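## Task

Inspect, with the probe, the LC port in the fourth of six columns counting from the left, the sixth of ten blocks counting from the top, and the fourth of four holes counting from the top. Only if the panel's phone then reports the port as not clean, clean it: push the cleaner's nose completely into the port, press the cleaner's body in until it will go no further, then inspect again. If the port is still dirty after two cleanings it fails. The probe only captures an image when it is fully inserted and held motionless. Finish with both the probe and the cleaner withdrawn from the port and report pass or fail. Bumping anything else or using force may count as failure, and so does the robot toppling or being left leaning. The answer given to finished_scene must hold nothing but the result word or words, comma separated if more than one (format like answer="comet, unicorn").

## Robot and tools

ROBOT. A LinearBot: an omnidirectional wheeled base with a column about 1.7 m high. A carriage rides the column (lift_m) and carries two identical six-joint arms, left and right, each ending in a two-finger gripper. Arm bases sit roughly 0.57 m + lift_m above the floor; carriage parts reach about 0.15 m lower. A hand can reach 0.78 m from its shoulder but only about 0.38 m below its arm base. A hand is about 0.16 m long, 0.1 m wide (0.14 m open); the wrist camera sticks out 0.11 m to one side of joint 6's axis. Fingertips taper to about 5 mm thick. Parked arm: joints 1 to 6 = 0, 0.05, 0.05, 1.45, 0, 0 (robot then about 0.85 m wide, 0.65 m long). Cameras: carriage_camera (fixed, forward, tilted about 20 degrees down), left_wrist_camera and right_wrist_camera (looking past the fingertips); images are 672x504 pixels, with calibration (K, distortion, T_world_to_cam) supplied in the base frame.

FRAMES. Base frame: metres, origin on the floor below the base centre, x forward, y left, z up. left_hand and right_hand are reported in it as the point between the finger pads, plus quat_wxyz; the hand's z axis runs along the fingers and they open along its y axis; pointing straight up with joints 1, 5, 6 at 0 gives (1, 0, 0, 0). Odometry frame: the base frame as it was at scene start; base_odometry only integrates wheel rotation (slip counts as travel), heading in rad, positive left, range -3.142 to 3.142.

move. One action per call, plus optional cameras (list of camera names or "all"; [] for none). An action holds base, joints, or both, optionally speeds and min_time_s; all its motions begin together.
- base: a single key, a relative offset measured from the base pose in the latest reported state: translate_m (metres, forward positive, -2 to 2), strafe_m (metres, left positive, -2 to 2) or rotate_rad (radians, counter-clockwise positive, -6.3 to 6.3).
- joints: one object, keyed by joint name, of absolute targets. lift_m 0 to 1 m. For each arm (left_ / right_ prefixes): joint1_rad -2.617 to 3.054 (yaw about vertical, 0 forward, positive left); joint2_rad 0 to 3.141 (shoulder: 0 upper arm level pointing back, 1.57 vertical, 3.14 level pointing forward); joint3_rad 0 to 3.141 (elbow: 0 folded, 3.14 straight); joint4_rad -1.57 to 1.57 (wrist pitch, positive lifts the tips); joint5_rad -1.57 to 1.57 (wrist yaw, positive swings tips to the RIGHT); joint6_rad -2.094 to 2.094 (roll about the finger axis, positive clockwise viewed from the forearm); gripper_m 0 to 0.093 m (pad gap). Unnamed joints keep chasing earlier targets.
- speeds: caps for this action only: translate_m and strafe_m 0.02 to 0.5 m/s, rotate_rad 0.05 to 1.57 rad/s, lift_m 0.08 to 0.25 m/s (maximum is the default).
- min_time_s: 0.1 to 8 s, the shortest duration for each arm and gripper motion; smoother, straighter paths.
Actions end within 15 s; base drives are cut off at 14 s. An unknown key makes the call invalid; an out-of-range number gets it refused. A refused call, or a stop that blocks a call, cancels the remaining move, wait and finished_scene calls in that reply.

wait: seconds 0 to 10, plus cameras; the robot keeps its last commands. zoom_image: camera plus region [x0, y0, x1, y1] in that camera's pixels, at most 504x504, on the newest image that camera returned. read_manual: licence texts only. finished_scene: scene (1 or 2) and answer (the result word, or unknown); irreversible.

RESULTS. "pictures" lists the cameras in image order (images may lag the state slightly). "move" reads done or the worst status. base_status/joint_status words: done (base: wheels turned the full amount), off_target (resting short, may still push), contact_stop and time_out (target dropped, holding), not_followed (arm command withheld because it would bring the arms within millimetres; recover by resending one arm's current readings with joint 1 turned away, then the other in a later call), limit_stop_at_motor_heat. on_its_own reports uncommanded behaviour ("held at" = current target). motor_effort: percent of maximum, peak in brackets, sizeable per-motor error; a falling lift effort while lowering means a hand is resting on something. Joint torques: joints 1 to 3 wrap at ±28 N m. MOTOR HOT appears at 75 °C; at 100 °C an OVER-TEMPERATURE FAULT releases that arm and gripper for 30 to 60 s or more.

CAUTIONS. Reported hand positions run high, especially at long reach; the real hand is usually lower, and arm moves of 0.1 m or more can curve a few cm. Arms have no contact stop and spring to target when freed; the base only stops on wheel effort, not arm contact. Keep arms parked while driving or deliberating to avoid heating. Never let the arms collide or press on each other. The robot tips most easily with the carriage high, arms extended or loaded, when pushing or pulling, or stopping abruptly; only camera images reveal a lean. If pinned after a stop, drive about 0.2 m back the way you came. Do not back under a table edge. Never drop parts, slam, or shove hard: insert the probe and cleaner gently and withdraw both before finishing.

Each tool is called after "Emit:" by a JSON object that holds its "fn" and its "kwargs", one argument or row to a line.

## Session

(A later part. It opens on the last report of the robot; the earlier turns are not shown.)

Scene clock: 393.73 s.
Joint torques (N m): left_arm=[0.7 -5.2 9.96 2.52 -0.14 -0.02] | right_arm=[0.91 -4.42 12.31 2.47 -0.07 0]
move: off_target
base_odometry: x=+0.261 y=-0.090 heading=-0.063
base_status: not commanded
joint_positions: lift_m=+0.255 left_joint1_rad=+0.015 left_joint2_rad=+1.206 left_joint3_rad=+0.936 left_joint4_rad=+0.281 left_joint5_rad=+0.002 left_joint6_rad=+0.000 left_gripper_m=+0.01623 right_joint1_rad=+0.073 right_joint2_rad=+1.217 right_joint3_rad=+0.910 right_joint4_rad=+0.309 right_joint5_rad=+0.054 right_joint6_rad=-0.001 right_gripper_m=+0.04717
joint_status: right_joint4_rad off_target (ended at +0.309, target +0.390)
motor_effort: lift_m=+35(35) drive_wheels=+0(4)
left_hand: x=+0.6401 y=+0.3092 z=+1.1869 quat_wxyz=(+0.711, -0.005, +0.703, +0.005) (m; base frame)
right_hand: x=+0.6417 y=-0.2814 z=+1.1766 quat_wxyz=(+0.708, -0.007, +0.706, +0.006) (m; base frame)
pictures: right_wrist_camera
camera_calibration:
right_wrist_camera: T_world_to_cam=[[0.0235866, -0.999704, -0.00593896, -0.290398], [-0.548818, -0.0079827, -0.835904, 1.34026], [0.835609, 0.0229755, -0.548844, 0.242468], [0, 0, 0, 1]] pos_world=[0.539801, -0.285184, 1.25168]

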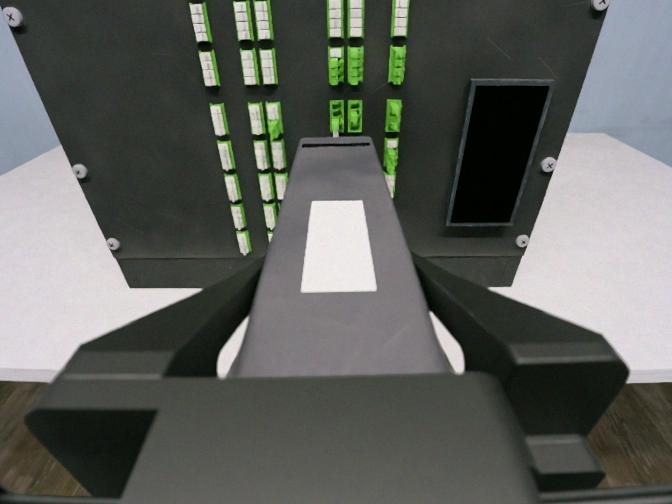

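Emit:
{"fn": "move", "kwargs": {
  "base": {"translate_m":-0.003},
  "speeds": {"translate_m":0.03},
  "joints": {"right_joint4_rad":0.42},
  "cameras": []
}}

Emit:
{"fn": "wait", "kwargs": {
  "seconds": 0.5,
  "cameras": ["right_wrist_camera"]
}}

Emit:
{"fn": "zoom_image", "kwargs": {
  "camera": "right_wrist_camera",
  "region": [315, 87, 355, 137]
}}

Scene clock: 400.63 s.
Joint torques (N m): left_arm=[0.81 -5.14 10.06 2.49 -0.14 -0.02] | right_arm=[0.98 -4.34 12.29 2.7 -0.07 0]
move: off_target
base_odometry: x=+0.258 y=-0.090 heading=-0.063
base_status: done
joint_positions: lift_m=+0.255 left_joint1_rad=+0.015 left_joint2_rad=+1.205 left_joint3_rad=+0.936 left_joint4_rad=+0.282 left_joint5_rad=+0.002 left_joint6_rad=+0.000 left_gripper_m=+0.01623 right_joint1_rad=+0.073 right_joint2_rad=+1.217 right_joint3_rad=+0.910 right_joint4_rad=+0.314 right_joint5_rad=+0.054 right_joint6_rad=-0.001 right_gripper_m=+0.04717
joint_status: right_joint4_rad off_target (ended at +0.314, target +0.420)
motor_effort: lift_m=+35(35) drive_wheels=-1(11)
left_hand: x=+0.6398 y=+0.3092 z=+1.1875 quat_wxyz=(+0.712, -0.005, +0.703, +0.005) (m; base frame)
right_hand: x=+0.6417 y=-0.2814 z=+1.1778 quat_wxyz=(+0.710, -0.007, +0.704, +0.007) (m; base frame)
pictures: none
No camera images: "cameras" was empty.

Scene clock: 401.13 s.
Joint torques (N m): left_arm=[0.7 -5.08 9.92 2.52 -0.14 -0.03] | right_arm=[0.9 -4.53 12.3 2.68 -0.07 0.02]
base_odometry: x=+0.258 y=-0.090 heading=-0.063
base_status: done
joint_positions: lift_m=+0.255 left_joint1_rad=+0.015 left_joint2_rad=+1.205 left_joint3_rad=+0.936 left_joint4_rad=+0.282 left_joint5_rad=+0.002 left_joint6_rad=+0.000 left_gripper_m=+0.01623 right_joint1_rad=+0.073 right_joint2_rad=+1.217 right_joint3_rad=+0.910 right_joint4_rad=+0.314 right_joint5_rad=+0.054 right_joint6_rad=-0.001 right_gripper_m=+0.04717
joint_status: right_joint4_rad off_target (ended at +0.314, target +0.420)
motor_effort: lift_m=+35(35) drive_wheels=-2(11)
left_hand: x=+0.6398 y=+0.3092 z=+1.1875 quat_wxyz=(+0.712, -0.005, +0.703, +0.005) (m; base frame)
right_hand: x=+0.6417 y=-0.2814 z=+1.1778 quat_wxyz=(+0.710, -0.007, +0.704, +0.007) (m; base frame)
wait: 0.50 s; at rest by 0.27 s
pictures: right_wrist_camera
camera_calibration:
right_wrist_camera: T_world_to_cam=[[0.023617, -0.999702, -0.00619316, -0.290082], [-0.545015, -0.00768161, -0.838391, 1.34176], [0.838094, 0.0231756, -0.545034, 0.237117], [0, 0, 0, 1]] pos_world=[0.539406, -0.285184, 1.25236]

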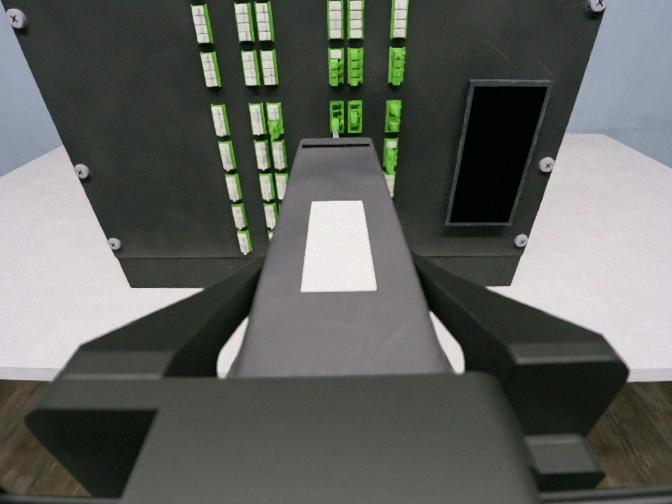

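Scaled by 10.080 from the camera's 672x504 image, which has a finer 960x720 frame.

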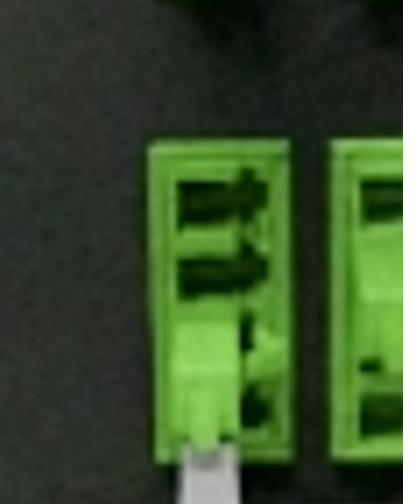

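Emit:
{"fn": "move", "kwargs": {
  "base": {"translate_m":0.004},
  "speeds": {"translate_m":0.03},
  "cameras": []
}}

Emit:
{"fn": "move", "kwargs": {
  "base": {"translate_m":0.003},
  "speeds": {"translate_m":0.03},
  "cameras": ["right_wrist_camera"]
}}

Emit:
{"fn": "zoom_image", "kwargs": {
  "camera": "right_wrist_camera",
  "region": [315, 87, 355, 137]
}}

Scene clock: 407.23 s.
Joint torques (N m): left_arm=[0.7 -5.05 9.92 2.48 -0.14 -0.02] | right_arm=[0.91 -4.79 12.3 2.68 -0.08 0.01]
move: done
base_odometry: x=+0.262 y=-0.091 heading=-0.063
base_status: done
joint_positions: lift_m=+0.255 left_joint1_rad=+0.015 left_joint2_rad=+1.206 left_joint3_rad=+0.936 left_joint4_rad=+0.281 left_joint5_rad=+0.002 left_joint6_rad=+0.000 left_gripper_m=+0.01623 right_joint1_rad=+0.073 right_joint2_rad=+1.220 right_joint3_rad=+0.910 right_joint4_rad=+0.316 right_joint5_rad=+0.053 right_joint6_rad=-0.001 right_gripper_m=+0.04717
joint_status: not commanded
motor_effort: lift_m=+35(35) drive_wheels=-3(12)
left_hand: x=+0.6401 y=+0.3092 z=+1.1869 quat_wxyz=(+0.711, -0.005, +0.703, +0.005) (m; base frame)
right_hand: x=+0.6424 y=-0.2813 z=+1.1770 quat_wxyz=(+0.709, -0.007, +0.705, +0.007) (m; base frame)
pictures: none
No camera images: "cameras" was empty.

Scene clock: 407.83 s.
Joint torques (N m): left_arm=[0.7 -5.31 10.07 2.5 -0.14 -0.03] | right_arm=[0.91 -3.81 12.33 2.8 -0.07 0.02]
move: done
base_odometry: x=+0.265 y=-0.091 heading=-0.064
base_status: done
joint_positions: lift_m=+0.255 left_joint1_rad=+0.015 left_joint2_rad=+1.206 left_joint3_rad=+0.936 left_joint4_rad=+0.282 left_joint5_rad=+0.002 left_joint6_rad=+0.000 left_gripper_m=+0.01623 right_joint1_rad=+0.073 right_joint2_rad=+1.209 right_joint3_rad=+0.910 right_joint4_rad=+0.302 right_joint5_rad=+0.053 right_joint6_rad=-0.001 right_gripper_m=+0.04717
joint_status: not commanded
motor_effort: lift_m=+35(35) drive_wheels=+1(11)
left_hand: x=+0.6401 y=+0.3092 z=+1.1870 quat_wxyz=(+0.711, -0.005, +0.703, +0.005) (m; base frame)
right_hand: x=+0.6398 y=-0.2815 z=+1.1782 quat_wxyz=(+0.708, -0.007, +0.706, +0.007) (m; base frame)
pictures: right_wrist_camera
camera_calibration:
right_wrist_camera: T_world_to_cam=[[0.0238994, -0.999696, -0.00599195, -0.290544], [-0.547909, -0.00808487, -0.836499, 1.34056], [0.836196, 0.0232748, -0.547936, 0.243537], [0, 0, 0, 1]] pos_world=[0.537803, -0.285285, 1.25308]

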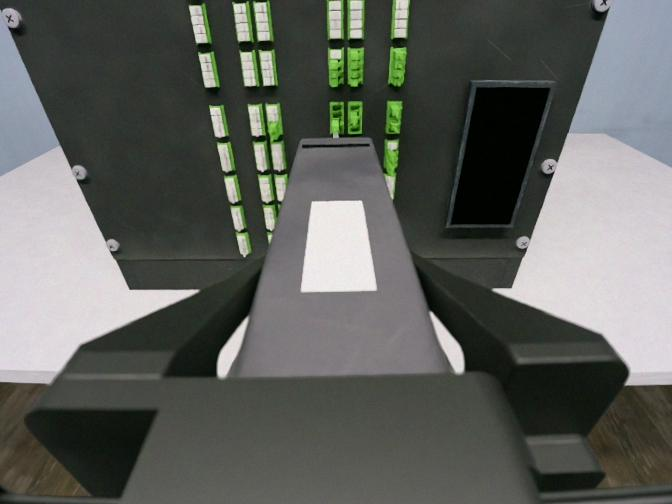

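Scaled by 10.080 from the camera's 672x504 image, which has a finer 960x720 frame.

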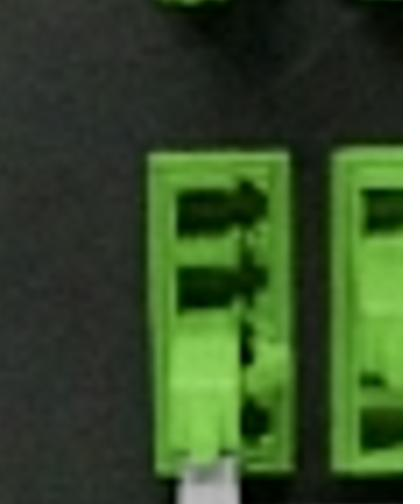

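Emit:
{"fn": "move", "kwargs": {
  "base": {"translate_m":-0.018},
  "speeds": {"translate_m":0.04},
  "cameras": []
}}

Emit:
{"fn": "move", "kwargs": {
  "joints": {"right_joint1_rad":0.096,"right_joint5_rad":0.086},
  "cameras": ["right_wrist_camera"]
}}

Emit:
{"fn": "zoom_image", "kwargs": {
  "camera": "right_wrist_camera",
  "region": [315, 87, 355, 137]
}}

Scene clock: 432.20 s.
Joint torques (N m): left_arm=[0.68 -5.35 10.07 2.52 -0.14 -0.03] | right_arm=[0.9 -4.81 12.3 2.63 -0.07 0]
move: done
base_odometry: x=+0.247 y=-0.090 heading=-0.063
base_status: done
joint_positions: lift_m=+0.255 left_joint1_rad=+0.015 left_joint2_rad=+1.206 left_joint3_rad=+0.936 left_joint4_rad=+0.281 left_joint5_rad=+0.002 left_joint6_rad=+0.000 left_gripper_m=+0.01623 right_joint1_rad=+0.073 right_joint2_rad=+1.222 right_joint3_rad=+0.910 right_joint4_rad=+0.321 right_joint5_rad=+0.053 right_joint6_rad=-0.001 right_gripper_m=+0.04717
joint_status: not commanded
motor_effort: lift_m=+35(35) drive_wheels=-6(13)
left_hand: x=+0.6401 y=+0.3092 z=+1.1868 quat_wxyz=(+0.711, -0.005, +0.703, +0.005) (m; base frame)
right_hand: x=+0.6429 y=-0.2813 z=+1.1775 quat_wxyz=(+0.710, -0.007, +0.704, +0.007) (m; base frame)
pictures: none
No camera images: "cameras" was empty.

Scene clock: 432.70 s.
Joint torques (N m): left_arm=[0.69 -5.22 10.07 2.48 -0.14 -0.02] | right_arm=[1.13 -4.83 12.31 2.65 0.07 0.01]
move: done
base_odometry: x=+0.247 y=-0.090 heading=-0.063
base_status: not commanded
joint_positions: lift_m=+0.255 left_joint1_rad=+0.015 left_joint2_rad=+1.206 left_joint3_rad=+0.936 left_joint4_rad=+0.281 left_joint5_rad=+0.002 left_joint6_rad=+0.000 left_gripper_m=+0.01623 right_joint1_rad=+0.089 right_joint2_rad=+1.222 right_joint3_rad=+0.910 right_joint4_rad=+0.321 right_joint5_rad=+0.076 right_joint6_rad=-0.001 right_gripper_m=+0.04717
joint_status: all done
motor_effort: lift_m=+35(35) drive_wheels=+2(6)
left_hand: x=+0.6401 y=+0.3092 z=+1.1868 quat_wxyz=(+0.711, -0.005, +0.703, +0.005) (m; base frame)
right_hand: x=+0.6426 y=-0.2781 z=+1.1775 quat_wxyz=(+0.710, -0.005, +0.704, +0.005) (m; base frame)
pictures: right_wrist_camera
camera_calibration:
right_wrist_camera: T_world_to_cam=[[0.0179256, -0.999818, -0.00650815, -0.282844], [-0.543175, -0.0042732, -0.839609, 1.34315], [0.839428, 0.0185855, -0.543153, 0.231749], [0, 0, 0, 1]] pos_world=[0.540098, -0.281361, 1.25175]

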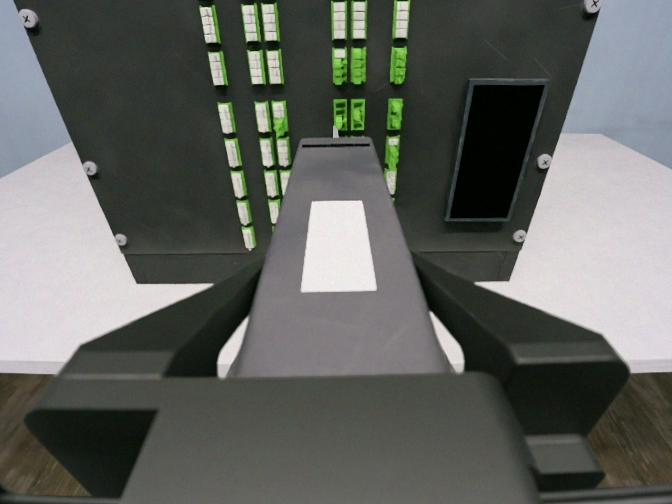

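Scaled by 10.080 from the camera's 672x504 image, which has a finer 960x720 frame.

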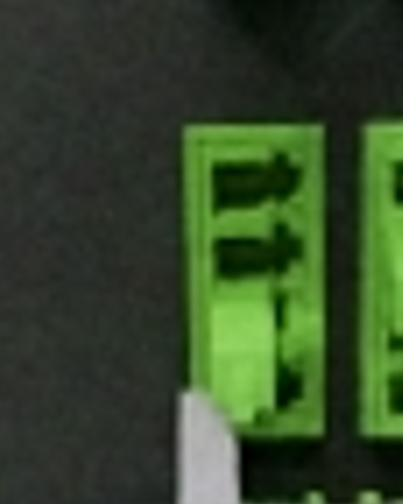

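Emit:
{"fn": "move", "kwargs": {
  "base": {"translate_m":-0.02},
  "speeds": {"translate_m":0.04},
  "joints": {"right_joint1_rad":0.0785},
  "cameras": []
}}

Emit:
{"fn": "move", "kwargs": {
  "base": {"translate_m":0.012},
  "speeds": {"translate_m":0.04},
  "joints": {"right_joint4_rad":0.4},
  "cameras": ["right_wrist_camera"]
}}

Emit:
{"fn": "zoom_image", "kwargs": {
  "camera": "right_wrist_camera",
  "region": [315, 87, 355, 137]
}}

Scene clock: 439.93 s.
Joint torques (N m): left_arm=[0.7 -5.31 10.07 2.52 -0.14 -0.02] | right_arm=[-0.09 -4.82 12.16 2.45 0.05 0.01]
move: done
base_odometry: x=+0.227 y=-0.088 heading=-0.063
base_status: done
joint_positions: lift_m=+0.255 left_joint1_rad=+0.015 left_joint2_rad=+1.206 left_joint3_rad=+0.936 left_joint4_rad=+0.281 left_joint5_rad=+0.002 left_joint6_rad=+0.000 left_gripper_m=+0.01623 right_joint1_rad=+0.085 right_joint2_rad=+1.222 right_joint3_rad=+0.910 right_joint4_rad=+0.339 right_joint5_rad=+0.077 right_joint6_rad=-0.001 right_gripper_m=+0.04717
joint_status: all done
motor_effort: lift_m=+35(35) drive_wheels=-6(14)
left_hand: x=+0.6401 y=+0.3092 z=+1.1868 quat_wxyz=(+0.711, -0.005, +0.703, +0.005) (m; base frame)
right_hand: x=+0.6426 y=-0.2801 z=+1.1818 quat_wxyz=(+0.717, -0.003, +0.697, +0.003) (m; base frame)
pictures: none
No camera images: "cameras" was empty.

Scene clock: 440.80 s.
Joint torques (N m): left_arm=[0.61 -5.2 10.1 2.49 -0.14 -0.03] | right_arm=[0.08 -4.85 12.25 2.33 -0.01 0.01]
move: off_target
base_odometry: x=+0.239 y=-0.089 heading=-0.063
base_status: done
joint_positions: lift_m=+0.255 left_joint1_rad=+0.015 left_joint2_rad=+1.206 left_joint3_rad=+0.936 left_joint4_rad=+0.281 left_joint5_rad=+0.002 left_joint6_rad=+0.000 left_gripper_m=+0.01623 right_joint1_rad=+0.084 right_joint2_rad=+1.222 right_joint3_rad=+0.910 right_joint4_rad=+0.335 right_joint5_rad=+0.080 right_joint6_rad=-0.001 right_gripper_m=+0.04717
joint_status: right_joint4_rad off_target (ended at +0.335, target +0.400)
motor_effort: lift_m=+35(35) drive_wheels=+4(10)
left_hand: x=+0.6401 y=+0.3092 z=+1.1869 quat_wxyz=(+0.711, -0.005, +0.703, +0.005) (m; base frame)
right_hand: x=+0.6427 y=-0.2814 z=+1.1808 quat_wxyz=(+0.715, -0.001, +0.699, +0.001) (m; base frame)
pictures: right_wrist_camera
camera_calibration:
right_wrist_camera: T_world_to_cam=[[0.00764787, -0.999942, -0.00757245, -0.278232], [-0.531611, 0.0023482, -0.846985, 1.34917], [0.846954, 0.0105032, -0.531562, 0.212725], [0, 0, 0, 1]] pos_world=[0.539193, -0.283618, 1.2537]

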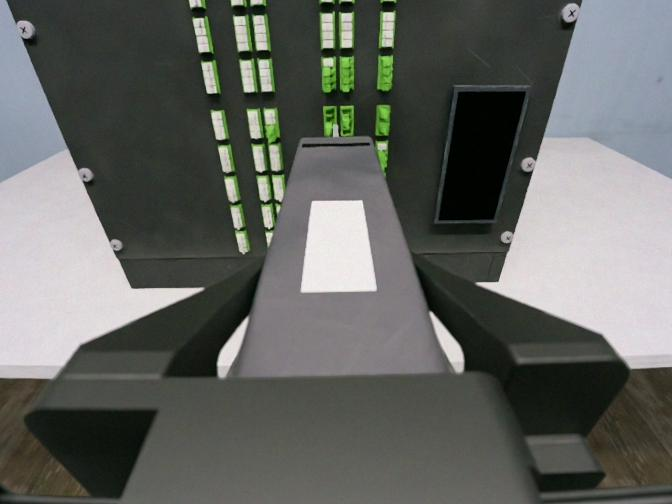

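Scaled by 10.080 from the camera's 672x504 image, which has a finer 960x720 frame.

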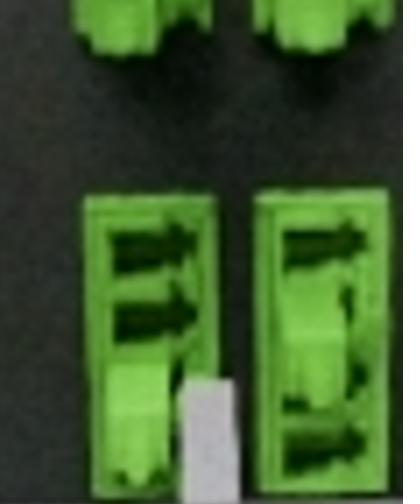

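Emit:
{"fn": "move", "kwargs": {
  "base": {"translate_m":-0.04},
  "speeds": {"translate_m":0.06},
  "cameras": []
}}

Emit:
{"fn": "move", "kwargs": {
  "joints": {"right_joint2_rad":1.18,"right_joint4_rad":0.30,"right_joint5_rad":0.04,"right_joint1_rad":0.06},
  "min_time_s": 0.7,
  "cameras": []
}}

Emit:
{"fn": "move", "kwargs": {
  "joints": {"right_joint2_rad":1.206,"right_joint4_rad":0.372,"right_joint5_rad":0.07,"right_joint1_rad":0.078},
  "min_time_s": 0.7,
  "cameras": []
}}

Emit:
{"fn": "move", "kwargs": {
  "base": {"translate_m":0.03},
  "speeds": {"translate_m":0.06},
  "cameras": ["right_wrist_camera"]
}}

Emit:
{"fn": "zoom_image", "kwargs": {
  "camera": "right_wrist_camera",
  "region": [315, 87, 355, 137]
}}

Scene clock: 451.90 s.
Joint torques (N m): left_arm=[0.72 -5.26 10.07 2.48 -0.14 -0.03] | right_arm=[0.08 -4.98 12.36 2.32 -0.01 0]
move: done
base_odometry: x=+0.199 y=-0.087 heading=-0.063
base_status: done
joint_positions: lift_m=+0.255 left_joint1_rad=+0.015 left_joint2_rad=+1.206 left_joint3_rad=+0.936 left_joint4_rad=+0.281 left_joint5_rad=+0.002 left_joint6_rad=+0.000 left_gripper_m=+0.01623 right_joint1_rad=+0.083 right_joint2_rad=+1.222 right_joint3_rad=+0.910 right_joint4_rad=+0.333 right_joint5_rad=+0.081 right_joint6_rad=-0.001 right_gripper_m=+0.04717
joint_status: not commanded
motor_effort: lift_m=+35(35) drive_wheels=-6(15)
left_hand: x=+0.6401 y=+0.3092 z=+1.1868 quat_wxyz=(+0.711, -0.005, +0.703, +0.005) (m; base frame)
right_hand: x=+0.6427 y=-0.2817 z=+1.1804 quat_wxyz=(+0.715, -0.001, +0.700, +0.001) (m; base frame)
pictures: none
No camera images: "cameras" was empty.

Scene clock: 452.93 s.
Joint torques (N m): left_arm=[0.72 -5.22 10.09 2.5 -0.14 -0.03] | right_arm=[-0.06 -6.37 12.34 2.26 -0.13 0.01]
move: off_target
base_odometry: x=+0.199 y=-0.087 heading=-0.063
base_status: not commanded
joint_positions: lift_m=+0.255 left_joint1_rad=+0.015 left_joint2_rad=+1.206 left_joint3_rad=+0.936 left_joint4_rad=+0.281 left_joint5_rad=+0.002 left_joint6_rad=+0.000 left_gripper_m=+0.01623 right_joint1_rad=+0.066 right_joint2_rad=+1.216 right_joint3_rad=+0.910 right_joint4_rad=+0.242 right_joint5_rad=+0.050 right_joint6_rad=-0.001 right_gripper_m=+0.04717
joint_status: right_joint4_rad off_target (ended at +0.242, target +0.300); the others done
motor_effort: lift_m=+35(35) drive_wheels=-6(7)
left_hand: x=+0.6401 y=+0.3092 z=+1.1868 quat_wxyz=(+0.711, -0.005, +0.703, +0.005) (m; base frame)
right_hand: x=+0.6411 y=-0.2838 z=+1.1605 quat_wxyz=(+0.684, -0.007, +0.729, +0.004) (m; base frame)
pictures: none
No camera images: "cameras" was empty.

Scene clock: 453.93 s.
Joint torques (N m): left_arm=[0.69 -5.22 10.09 2.5 -0.14 -0.03] | right_arm=[1.14 -4.38 12.31 2.52 0.05 0.01]
move: off_target
base_odometry: x=+0.199 y=-0.087 heading=-0.063
base_status: not commanded
joint_positions: lift_m=+0.255 left_joint1_rad=+0.015 left_joint2_rad=+1.206 left_joint3_rad=+0.936 left_joint4_rad=+0.281 left_joint5_rad=+0.002 left_joint6_rad=+0.000 left_gripper_m=+0.01623 right_joint1_rad=+0.071 right_joint2_rad=+1.216 right_joint3_rad=+0.910 right_joint4_rad=+0.288 right_joint5_rad=+0.059 right_joint6_rad=-0.001 right_gripper_m=+0.04717
joint_status: right_joint4_rad off_target (ended at +0.288, target +0.372); the others done
motor_effort: lift_m=+35(35) drive_wheels=-6(7)
left_hand: x=+0.6401 y=+0.3092 z=+1.1868 quat_wxyz=(+0.711, -0.005, +0.703, +0.005) (m; base frame)
right_hand: x=+0.6415 y=-0.2831 z=+1.1718 quat_wxyz=(+0.701, -0.005, +0.713, +0.003) (m; base frame)
pictures: none
No camera images: "cameras" was empty.

Scene clock: 454.97 s.
Joint torques (N m): left_arm=[0.7 -5.22 10.22 2.46 -0.14 -0.02] | right_arm=[1.1 -4.51 12.42 2.44 0.04 0.01]
move: done
base_odometry: x=+0.229 y=-0.089 heading=-0.064
base_status: done
joint_positions: lift_m=+0.255 left_joint1_rad=+0.015 left_joint2_rad=+1.206 left_joint3_rad=+0.936 left_joint4_rad=+0.281 left_joint5_rad=+0.002 left_joint6_rad=+0.000 left_gripper_m=+0.01623 right_joint1_rad=+0.071 right_joint2_rad=+1.216 right_joint3_rad=+0.910 right_joint4_rad=+0.295 right_joint5_rad=+0.061 right_joint6_rad=-0.001 right_gripper_m=+0.04717
joint_status: not commanded
motor_effort: lift_m=+35(35) drive_wheels=+3(9)
left_hand: x=+0.6401 y=+0.3092 z=+1.1868 quat_wxyz=(+0.711, -0.005, +0.703, +0.005) (m; base frame)
right_hand: x=+0.6415 y=-0.2833 z=+1.1736 quat_wxyz=(+0.703, -0.004, +0.711, +0.003) (m; base frame)
pictures: right_wrist_camera
camera_calibration:
right_wrist_camera: T_world_to_cam=[[0.0146646, -0.999879, -0.00524266, -0.287489], [-0.559646, -0.00386275, -0.828723, 1.33727], [0.828602, 0.0150869, -0.559635, 0.255906], [0, 0, 0, 1]] pos_world=[0.540572, -0.28615, 1.24994]

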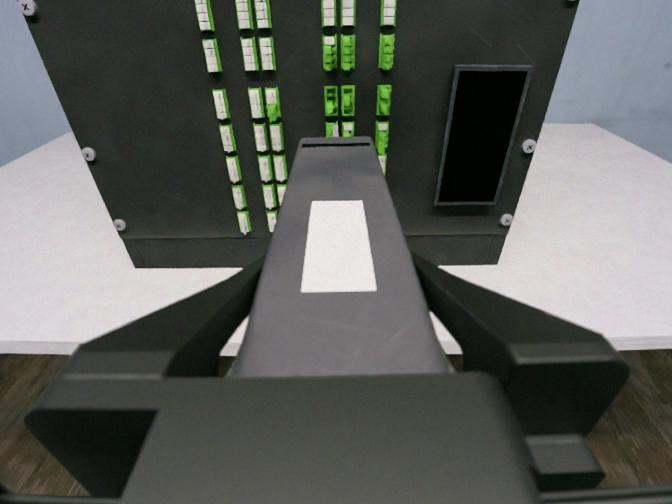

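Scaled by 10.080 from the camera's 672x504 image, which has a finer 960x720 frame.

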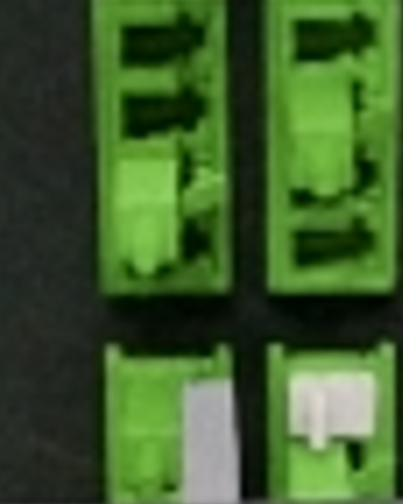

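Emit:
{"fn": "move", "kwargs": {
  "base": {"translate_m":-0.04},
  "speeds": {"translate_m":0.06},
  "joints": {"right_joint2_rad":1.16},
  "cameras": []
}}

Emit:
{"fn": "move", "kwargs": {
  "base": {"rotate_rad":0.006},
  "speeds": {"rotate_rad":0.1},
  "joints": {"right_joint2_rad":1.206,"right_joint4_rad":0.385},
  "cameras": []
}}

Emit:
{"fn": "move", "kwargs": {
  "base": {"translate_m":0.03},
  "speeds": {"translate_m":0.06},
  "cameras": ["right_wrist_camera"]
}}

Emit:
{"fn": "zoom_image", "kwargs": {
  "camera": "right_wrist_camera",
  "region": [315, 87, 355, 137]
}}

Scene clock: 463.57 s.
Joint torques (N m): left_arm=[0.7 -5.18 10.07 2.48 -0.14 -0.03] | right_arm=[1.07 -5.64 12.37 2.39 0.03 0.01]
move: done
base_odometry: x=+0.189 y=-0.086 heading=-0.064
base_status: done
joint_positions: lift_m=+0.255 left_joint1_rad=+0.015 left_joint2_rad=+1.206 left_joint3_rad=+0.936 left_joint4_rad=+0.281 left_joint5_rad=+0.002 left_joint6_rad=+0.000 left_gripper_m=+0.01623 right_joint1_rad=+0.072 right_joint2_rad=+1.189 right_joint3_rad=+0.910 right_joint4_rad=+0.298 right_joint5_rad=+0.063 right_joint6_rad=-0.001 right_gripper_m=+0.04717
joint_status: all done
motor_effort: lift_m=+35(35) drive_wheels=-6(14)
left_hand: x=+0.6401 y=+0.3092 z=+1.1869 quat_wxyz=(+0.711, -0.005, +0.703, +0.005) (m; base frame)
right_hand: x=+0.6353 y=-0.2839 z=+1.1850 quat_wxyz=(+0.714, -0.003, +0.700, +0.003) (m; base frame)
pictures: none
No camera images: "cameras" was empty.

Scene clock: 464.17 s.
Joint torques (N m): left_arm=[0.44 -5.24 10.1 2.49 -0.14 -0.02] | right_arm=[0.81 -3.77 12.3 2.51 0.01 0.01]
move: off_target
base_odometry: x=+0.189 y=-0.087 heading=-0.058
base_status: done
joint_positions: lift_m=+0.255 left_joint1_rad=+0.015 left_joint2_rad=+1.206 left_joint3_rad=+0.936 left_joint4_rad=+0.281 left_joint5_rad=+0.001 left_joint6_rad=+0.000 left_gripper_m=+0.01623 right_joint1_rad=+0.074 right_joint2_rad=+1.208 right_joint3_rad=+0.910 right_joint4_rad=+0.305 right_joint5_rad=+0.064 right_joint6_rad=-0.001 right_gripper_m=+0.04717
joint_status: right_joint4_rad off_target (ended at +0.305, target +0.385); the others done
motor_effort: lift_m=+35(35) drive_wheels=-6(9)
left_hand: x=+0.6401 y=+0.3093 z=+1.1869 quat_wxyz=(+0.711, -0.005, +0.703, +0.005) (m; base frame)
right_hand: x=+0.6396 y=-0.2827 z=+1.1791 quat_wxyz=(+0.710, -0.004, +0.705, +0.003) (m; base frame)
pictures: none
No camera images: "cameras" was empty.

Scene clock: 465.20 s.
Joint torques (N m): left_arm=[0.7 -5.16 10.18 2.53 -0.14 -0.02] | right_arm=[0.85 -3.78 12.34 2.43 0.01 0]
move: done
base_odometry: x=+0.219 y=-0.088 heading=-0.058
base_status: done
joint_positions: lift_m=+0.255 left_joint1_rad=+0.015 left_joint2_rad=+1.206 left_joint3_rad=+0.936 left_joint4_rad=+0.281 left_joint5_rad=+0.001 left_joint6_rad=+0.000 left_gripper_m=+0.01623 right_joint1_rad=+0.074 right_joint2_rad=+1.209 right_joint3_rad=+0.910 right_joint4_rad=+0.308 right_joint5_rad=+0.064 right_joint6_rad=-0.001 right_gripper_m=+0.04717
joint_status: not commanded
motor_effort: lift_m=+35(35) drive_wheels=+4(11)
left_hand: x=+0.6401 y=+0.3093 z=+1.1869 quat_wxyz=(+0.711, -0.005, +0.703, +0.005) (m; base frame)
right_hand: x=+0.6398 y=-0.2827 z=+1.1797 quat_wxyz=(+0.711, -0.004, +0.704, +0.003) (m; base frame)
pictures: right_wrist_camera
camera_calibration:
right_wrist_camera: T_world_to_cam=[[0.014431, -0.999875, -0.00639275, -0.285349], [-0.542863, -0.00246563, -0.839818, 1.34406], [0.839697, 0.0155898, -0.542831, 0.233975], [0, 0, 0, 1]] pos_world=[0.537292, -0.285647, 1.25395]

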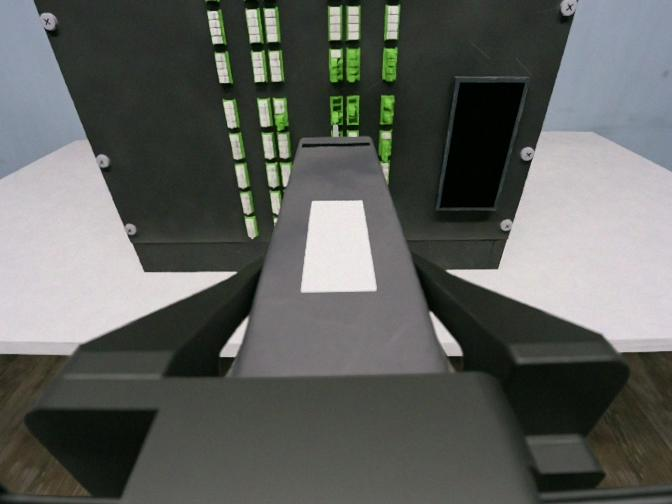

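Scaled by 10.080 from the camera's 672x504 image, which has a finer 960x720 frame.

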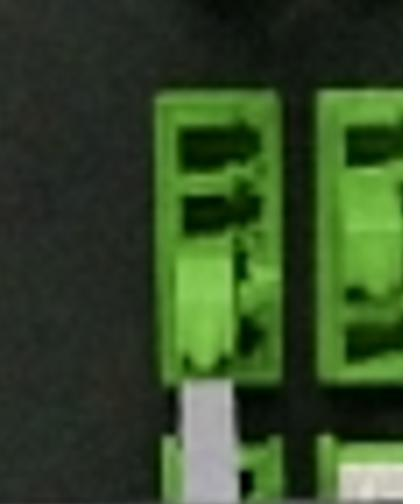

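Emit:
{"fn": "move", "kwargs": {
  "base": {"translate_m":0.013},
  "speeds": {"translate_m":0.05},
  "joints": {"lift_m":0.2522},
  "cameras": ["right_wrist_camera"]
}}

Emit:
{"fn": "zoom_image", "kwargs": {
  "camera": "right_wrist_camera",
  "region": [315, 87, 355, 137]
}}

Scene clock: 472.50 s.
Joint torques (N m): left_arm=[0.7 -5.16 10.06 2.5 -0.14 -0.02] | right_arm=[0.7 -3.88 12.37 2.41 0 0.01]
move: done
base_odometry: x=+0.232 y=-0.089 heading=-0.059
base_status: done
joint_positions: lift_m=+0.252 left_joint1_rad=+0.015 left_joint2_rad=+1.206 left_joint3_rad=+0.936 left_joint4_rad=+0.280 left_joint5_rad=+0.001 left_joint6_rad=+0.000 left_gripper_m=+0.01623 right_joint1_rad=+0.074 right_joint2_rad=+1.210 right_joint3_rad=+0.910 right_joint4_rad=+0.311 right_joint5_rad=+0.064 right_joint6_rad=-0.001 right_gripper_m=+0.04717
joint_status: all done
motor_effort: lift_m=+35(37) drive_wheels=+4(11)
left_hand: x=+0.6401 y=+0.3093 z=+1.1834 quat_wxyz=(+0.711, -0.005, +0.703, +0.005) (m; base frame)
right_hand: x=+0.6400 y=-0.2827 z=+1.1767 quat_wxyz=(+0.711, -0.004, +0.703, +0.003) (m; base frame)
pictures: right_wrist_camera
camera_calibration:
right_wrist_camera: T_world_to_cam=[[0.014474, -0.999874, -0.00650431, -0.285254], [-0.541208, -0.00236438, -0.840886, 1.3419], [0.840764, 0.0156912, -0.541174, 0.229531], [0, 0, 0, 1]] pos_world=[0.537394, -0.285647, 1.25074]

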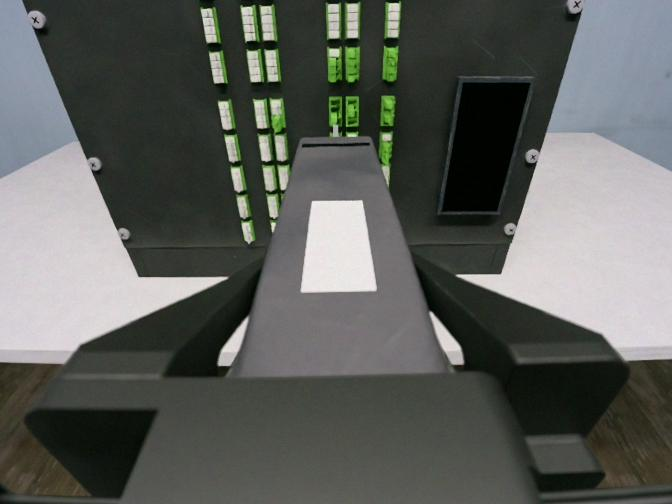

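Scaled by 10.080 from the camera's 672x504 image, which has a finer 960x720 frame.

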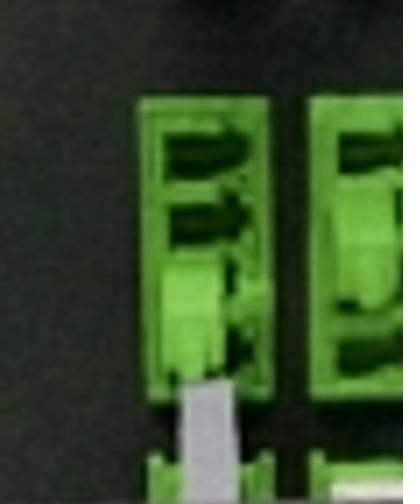

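Emit:
{"fn": "move", "kwargs": {
  "base": {"rotate_rad":0.003},
  "speeds": {"rotate_rad":0.1},
  "joints": {"lift_m":0.2515},
  "cameras": ["right_wrist_camera"]
}}

Emit:
{"fn": "zoom_image", "kwargs": {
  "camera": "right_wrist_camera",
  "region": [315, 87, 355, 137]
}}

Scene clock: 479.77 s.
Joint torques (N m): left_arm=[0.72 -5.31 10 2.5 -0.14 -0.02] | right_arm=[0.81 -3.86 12.4 2.45 -0.01 0.01]
move: done
base_odometry: x=+0.232 y=-0.089 heading=-0.056
base_status: done
joint_positions: lift_m=+0.251 left_joint1_rad=+0.015 left_joint2_rad=+1.206 left_joint3_rad=+0.936 left_joint4_rad=+0.281 left_joint5_rad=+0.001 left_joint6_rad=+0.000 left_gripper_m=+0.01623 right_joint1_rad=+0.075 right_joint2_rad=+1.210 right_joint3_rad=+0.910 right_joint4_rad=+0.312 right_joint5_rad=+0.065 right_joint6_rad=-0.001 right_gripper_m=+0.04717
joint_status: all done
motor_effort: lift_m=+35(36) drive_wheels=+4(6)
left_hand: x=+0.6401 y=+0.3093 z=+1.1828 quat_wxyz=(+0.711, -0.005, +0.703, +0.005) (m; base frame)
right_hand: x=+0.6402 y=-0.2826 z=+1.1759 quat_wxyz=(+0.711, -0.004, +0.703, +0.003) (m; base frame)
pictures: right_wrist_camera
camera_calibration:
right_wrist_camera: T_world_to_cam=[[0.014474, -0.999874, -0.00650431, -0.285161], [-0.541208, -0.00236438, -0.840886, 1.34128], [0.840764, 0.0156912, -0.541174, 0.229012], [0, 0, 0, 1]] pos_world=[0.537494, -0.285547, 1.24994]

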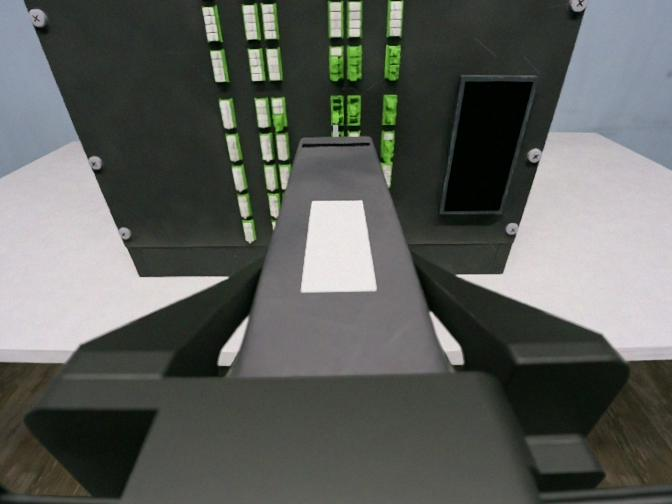

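Scaled by 10.080 from the camera's 672x504 image, which has a finer 960x720 frame.

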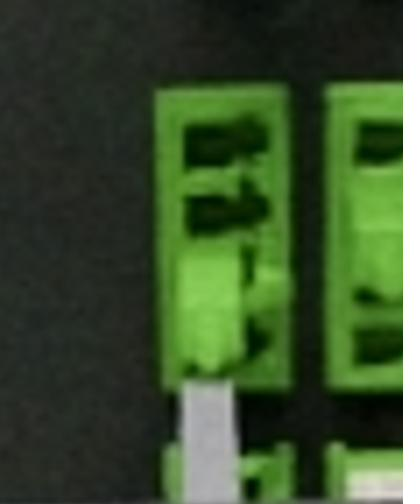

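Emit:
{"fn": "move", "kwargs": {
  "base": {"translate_m":0.013},
  "speeds": {"translate_m":0.05},
  "cameras": ["right_wrist_camera"]
}}

Emit:
{"fn": "zoom_image", "kwargs": {
  "camera": "right_wrist_camera",
  "region": [315, 87, 355, 137]
}}

Scene clock: 484.83 s.
Joint torques (N m): left_arm=[0.7 -5.07 9.99 2.5 -0.14 -0.03] | right_arm=[0.81 -3.85 12.33 2.4 0 0.01]
move: done
base_odometry: x=+0.245 y=-0.090 heading=-0.057
base_status: done
joint_positions: lift_m=+0.251 left_joint1_rad=+0.015 left_joint2_rad=+1.206 left_joint3_rad=+0.936 left_joint4_rad=+0.282 left_joint5_rad=+0.001 left_joint6_rad=+0.000 left_gripper_m=+0.01623 right_joint1_rad=+0.075 right_joint2_rad=+1.210 right_joint3_rad=+0.910 right_joint4_rad=+0.312 right_joint5_rad=+0.065 right_joint6_rad=-0.001 right_gripper_m=+0.04717
joint_status: not commanded
motor_effort: lift_m=+35(35) drive_wheels=-7(14)
left_hand: x=+0.6401 y=+0.3093 z=+1.1830 quat_wxyz=(+0.711, -0.005, +0.703, +0.005) (m; base frame)
right_hand: x=+0.6402 y=-0.2826 z=+1.1760 quat_wxyz=(+0.711, -0.004, +0.703, +0.003) (m; base frame)
pictures: right_wrist_camera
camera_calibration:
right_wrist_camera: T_world_to_cam=[[0.0144225, -0.999874, -0.00658319, -0.285033], [-0.540906, -0.00226451, -0.84108, 1.34147], [0.840959, 0.0156913, -0.540871, 0.228581], [0, 0, 0, 1]] pos_world=[0.537494, -0.285546, 1.25004]

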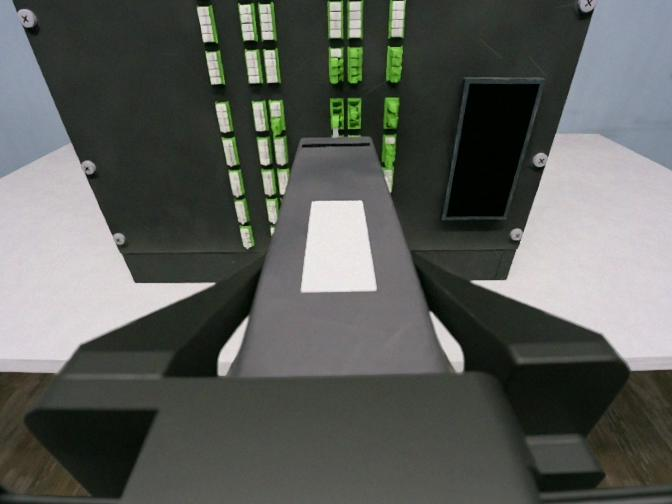

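Scaled by 10.080 from the camera's 672x504 image, which has a finer 960x720 frame.

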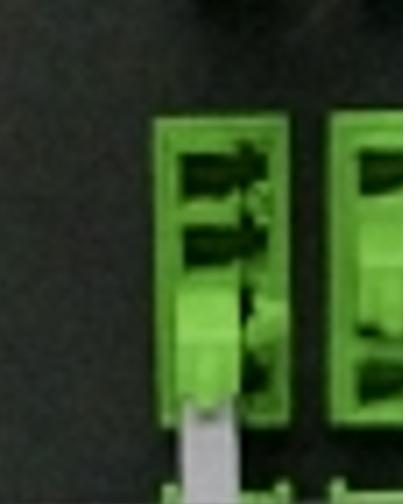

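Emit:
{"fn": "move", "kwargs": {
  "base": {"translate_m":0.006},
  "speeds": {"translate_m":0.04},
  "joints": {"lift_m":0.2507},
  "cameras": ["right_wrist_camera"]
}}

Emit:
{"fn": "zoom_image", "kwargs": {
  "camera": "right_wrist_camera",
  "region": [315, 87, 355, 137]
}}

Scene clock: 493.33 s.
Joint torques (N m): left_arm=[0.81 -5.23 10.04 2.54 -0.14 -0.02] | right_arm=[0.81 -4.01 12.29 2.4 0 0.01]
move: done
base_odometry: x=+0.251 y=-0.091 heading=-0.057
base_status: done
joint_positions: lift_m=+0.251 left_joint1_rad=+0.015 left_joint2_rad=+1.206 left_joint3_rad=+0.936 left_joint4_rad=+0.281 left_joint5_rad=+0.001 left_joint6_rad=+0.000 left_gripper_m=+0.01623 right_joint1_rad=+0.075 right_joint2_rad=+1.211 right_joint3_rad=+0.910 right_joint4_rad=+0.312 right_joint5_rad=+0.065 right_joint6_rad=-0.001 right_gripper_m=+0.04717
joint_status: all done
motor_effort: lift_m=+35(36) drive_wheels=+2(11)
left_hand: x=+0.6401 y=+0.3093 z=+1.1820 quat_wxyz=(+0.711, -0.005, +0.703, +0.005) (m; base frame)
right_hand: x=+0.6403 y=-0.2826 z=+1.1749 quat_wxyz=(+0.711, -0.004, +0.703, +0.003) (m; base frame)
pictures: right_wrist_camera
camera_calibration:
right_wrist_camera: T_world_to_cam=[[0.0144709, -0.999874, -0.00650979, -0.285061], [-0.541582, -0.00236506, -0.840645, 1.34053], [0.840524, 0.0156905, -0.541548, 0.228953], [0, 0, 0, 1]] pos_world=[0.537693, -0.285447, 1.24905]

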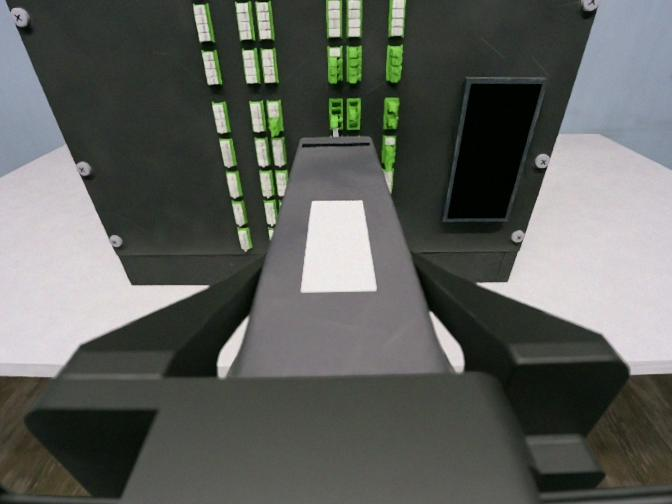

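Scaled by 10.080 from the camera's 672x504 image, which has a finer 960x720 frame.

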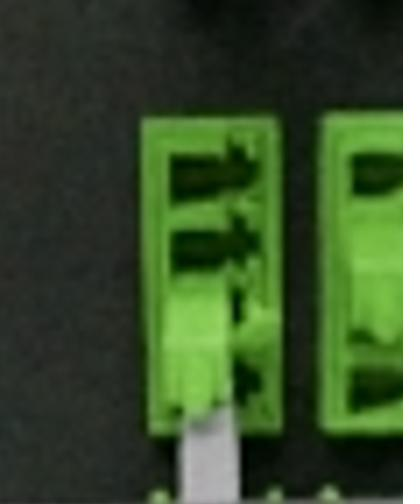

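Emit:
{"fn": "move", "kwargs": {
  "base": {"rotate_rad":0.002},
  "speeds": {"rotate_rad":0.1},
  "cameras": []
}}

Emit:
{"fn": "move", "kwargs": {
  "base": {"translate_m":0.004},
  "speeds": {"translate_m":0.03},
  "cameras": ["right_wrist_camera"]
}}

Emit:
{"fn": "zoom_image", "kwargs": {
  "camera": "right_wrist_camera",
  "region": [315, 87, 355, 137]
}}

Scene clock: 499.37 s.
Joint torques (N m): left_arm=[0.59 -5.24 10.15 2.51 -0.14 -0.02] | right_arm=[0.99 -3.86 12.3 2.4 0 0.02]
move: done
base_odometry: x=+0.251 y=-0.091 heading=-0.056
base_status: done
joint_positions: lift_m=+0.251 left_joint1_rad=+0.015 left_joint2_rad=+1.206 left_joint3_rad=+0.936 left_joint4_rad=+0.281 left_joint5_rad=+0.001 left_joint6_rad=+0.000 left_gripper_m=+0.01623 right_joint1_rad=+0.075 right_joint2_rad=+1.211 right_joint3_rad=+0.910 right_joint4_rad=+0.312 right_joint5_rad=+0.065 right_joint6_rad=-0.001 right_gripper_m=+0.04717
joint_status: not commanded
motor_effort: lift_m=+35(35) drive_wheels=+3(10)
left_hand: x=+0.6401 y=+0.3093 z=+1.1821 quat_wxyz=(+0.711, -0.005, +0.703, +0.005) (m; base frame)
right_hand: x=+0.6403 y=-0.2827 z=+1.1748 quat_wxyz=(+0.711, -0.004, +0.703, +0.003) (m; base frame)
pictures: none
No camera images: "cameras" was empty.

Scene clock: 500.23 s.
Joint torques (N m): left_arm=[0.7 -5.3 10.17 2.52 -0.14 -0.02] | right_arm=[0.79 -4.16 12.29 2.35 0 0.01]
move: done
base_odometry: x=+0.255 y=-0.091 heading=-0.056
base_status: done
joint_positions: lift_m=+0.251 left_joint1_rad=+0.015 left_joint2_rad=+1.205 left_joint3_rad=+0.936 left_joint4_rad=+0.281 left_joint5_rad=+0.001 left_joint6_rad=+0.000 left_gripper_m=+0.01623 right_joint1_rad=+0.075 right_joint2_rad=+1.213 right_joint3_rad=+0.910 right_joint4_rad=+0.313 right_joint5_rad=+0.065 right_joint6_rad=-0.001 right_gripper_m=+0.04717
joint_status: not commanded
motor_effort: lift_m=+35(35) drive_wheels=+3(16)
left_hand: x=+0.6399 y=+0.3093 z=+1.1824 quat_wxyz=(+0.711, -0.005, +0.703, +0.005) (m; base frame)
right_hand: x=+0.6407 y=-0.2826 z=+1.1744 quat_wxyz=(+0.711, -0.004, +0.703, +0.003) (m; base frame)
pictures: right_wrist_camera
camera_calibration:
right_wrist_camera: T_world_to_cam=[[0.0140217, -0.999881, -0.00647285, -0.284875], [-0.542191, -0.00216388, -0.840252, 1.34037], [0.840138, 0.0152913, -0.542157, 0.229173], [0, 0, 0, 1]] pos_world=[0.538192, -0.285445, 1.24865]

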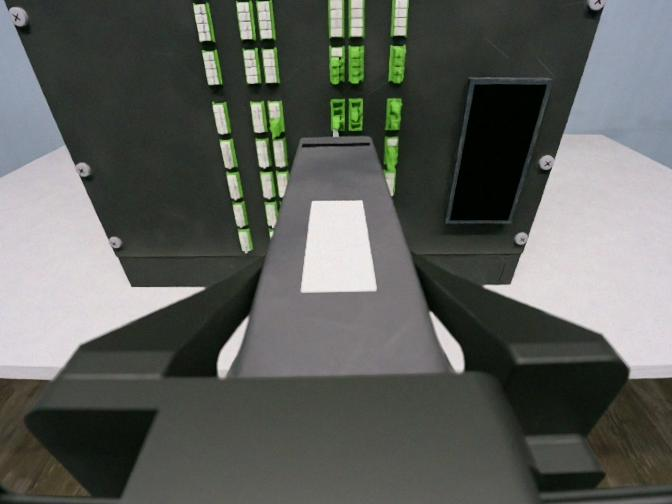

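Scaled by 10.080 from the camera's 672x504 image, which has a finer 960x720 frame.

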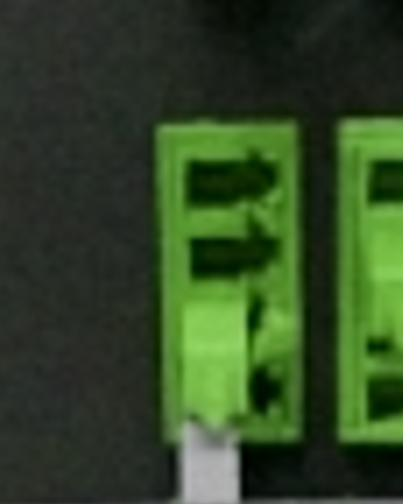

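Emit:
{"fn": "move", "kwargs": {
  "base": {"translate_m":0.005},
  "speeds": {"translate_m":0.03},
  "cameras": ["right_wrist_camera"]
}}

Emit:
{"fn": "zoom_image", "kwargs": {
  "camera": "right_wrist_camera",
  "region": [315, 87, 355, 137]
}}

Scene clock: 506.97 s.
Joint torques (N m): left_arm=[0.69 -5.11 10.14 2.51 -0.14 -0.02] | right_arm=[0.76 -2.77 12.42 2.45 -0.02 0.01]
move: done
base_odometry: x=+0.260 y=-0.092 heading=-0.057
base_status: done
joint_positions: lift_m=+0.251 left_joint1_rad=+0.015 left_joint2_rad=+1.205 left_joint3_rad=+0.936 left_joint4_rad=+0.282 left_joint5_rad=+0.001 left_joint6_rad=+0.000 left_gripper_m=+0.01623 right_joint1_rad=+0.075 right_joint2_rad=+1.199 right_joint3_rad=+0.910 right_joint4_rad=+0.298 right_joint5_rad=+0.065 right_joint6_rad=-0.001 right_gripper_m=+0.04717
joint_status: not commanded
motor_effort: lift_m=+35(35) drive_wheels=+3(11)
left_hand: x=+0.6399 y=+0.3093 z=+1.1825 quat_wxyz=(+0.711, -0.005, +0.703, +0.005) (m; base frame)
right_hand: x=+0.6375 y=-0.2827 z=+1.1763 quat_wxyz=(+0.710, -0.004, +0.704, +0.003) (m; base frame)
pictures: right_wrist_camera
camera_calibration:
right_wrist_camera: T_world_to_cam=[[0.0144285, -0.999875, -0.00639846, -0.28523], [-0.543166, -0.00246509, -0.839622, 1.34002], [0.839501, 0.0155899, -0.543134, 0.234514], [0, 0, 0, 1]] pos_world=[0.535091, -0.285547, 1.25065]

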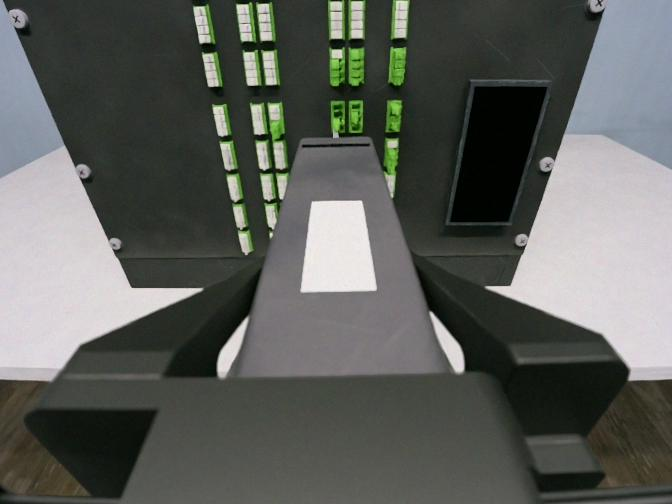

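Scaled by 10.080 from the camera's 672x504 image, which has a finer 960x720 frame.

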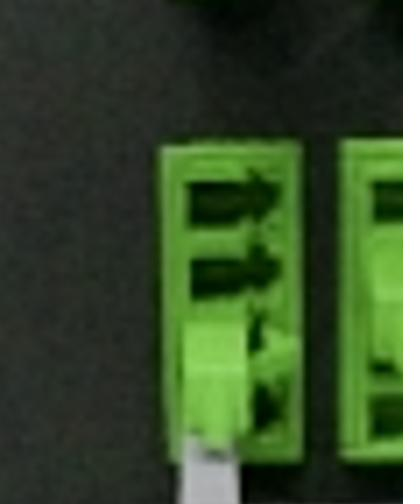

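Emit:
{"fn": "move", "kwargs": {
  "base": {"translate_m":-0.012},
  "speeds": {"translate_m":0.04},
  "joints": {"lift_m":0.2503},
  "cameras": []
}}

Emit:
{"fn": "move", "kwargs": {
  "base": {"translate_m":0.008},
  "speeds": {"translate_m":0.04},
  "cameras": ["right_wrist_camera"]
}}

Emit:
{"fn": "zoom_image", "kwargs": {
  "camera": "right_wrist_camera",
  "region": [315, 87, 355, 137]
}}

Scene clock: 517.30 s.
Joint torques (N m): left_arm=[0.72 -5.01 10.17 2.48 -0.14 -0.03] | right_arm=[0.7 -3.62 12.31 2.39 0 0.01]
move: done
base_odometry: x=+0.248 y=-0.091 heading=-0.056
base_status: done
joint_positions: lift_m=+0.250 left_joint1_rad=+0.015 left_joint2_rad=+1.205 left_joint3_rad=+0.936 left_joint4_rad=+0.281 left_joint5_rad=+0.001 left_joint6_rad=+0.000 left_gripper_m=+0.01623 right_joint1_rad=+0.075 right_joint2_rad=+1.208 right_joint3_rad=+0.910 right_joint4_rad=+0.308 right_joint5_rad=+0.065 right_joint6_rad=-0.001 right_gripper_m=+0.04717
joint_status: all done
motor_effort: lift_m=+34(35) drive_wheels=+2(13)
left_hand: x=+0.6399 y=+0.3093 z=+1.1821 quat_wxyz=(+0.711, -0.005, +0.703, +0.005) (m; base frame)
right_hand: x=+0.6397 y=-0.2825 z=+1.1745 quat_wxyz=(+0.710, -0.004, +0.704, +0.003) (m; base frame)
pictures: none
No camera images: "cameras" was empty.

Scene clock: 517.93 s.
Joint torques (N m): left_arm=[0.69 -4.97 10.18 2.52 -0.14 -0.02] | right_arm=[0.66 -3.79 12.31 2.42 0 0]
move: done
base_odometry: x=+0.256 y=-0.092 heading=-0.057
base_status: done
joint_positions: lift_m=+0.250 left_joint1_rad=+0.015 left_joint2_rad=+1.205 left_joint3_rad=+0.936 left_joint4_rad=+0.281 left_joint5_rad=+0.001 left_joint6_rad=+0.000 left_gripper_m=+0.01623 right_joint1_rad=+0.075 right_joint2_rad=+1.210 right_joint3_rad=+0.910 right_joint4_rad=+0.309 right_joint5_rad=+0.065 right_joint6_rad=-0.001 right_gripper_m=+0.04717
joint_status: not commanded
motor_effort: lift_m=+34(34) drive_wheels=-4(15)
left_hand: x=+0.6399 y=+0.3093 z=+1.1820 quat_wxyz=(+0.711, -0.005, +0.703, +0.005) (m; base frame)
right_hand: x=+0.6400 y=-0.2825 z=+1.1744 quat_wxyz=(+0.711, -0.004, +0.704, +0.003) (m; base frame)
pictures: right_wrist_camera
camera_calibration:
right_wrist_camera: T_world_to_cam=[[0.014431, -0.999875, -0.00639275, -0.285185], [-0.542863, -0.00246563, -0.839818, 1.33972], [0.839697, 0.0155898, -0.542831, 0.230927], [0, 0, 0, 1]] pos_world=[0.537492, -0.285447, 1.24865]

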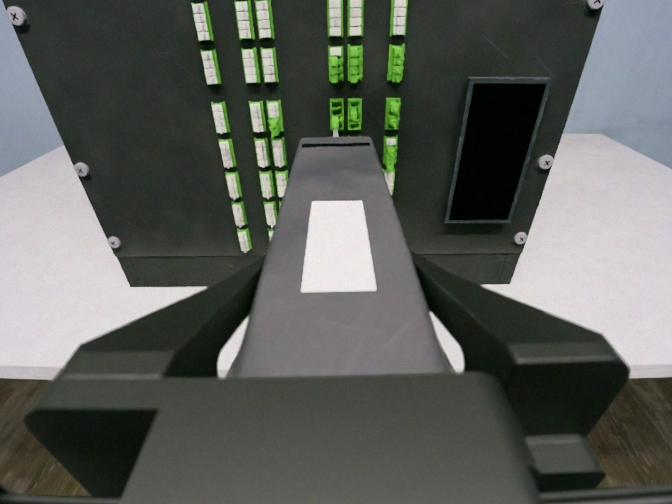

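Scaled by 10.080 from the camera's 672x504 image, which has a finer 960x720 frame.

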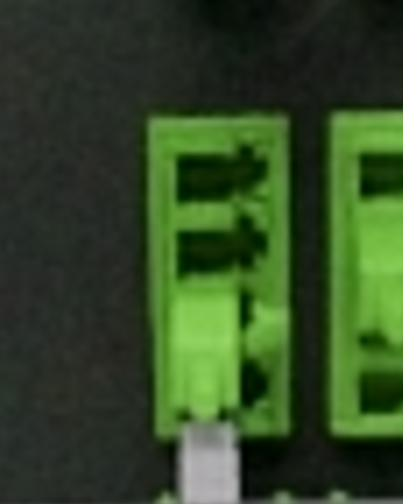

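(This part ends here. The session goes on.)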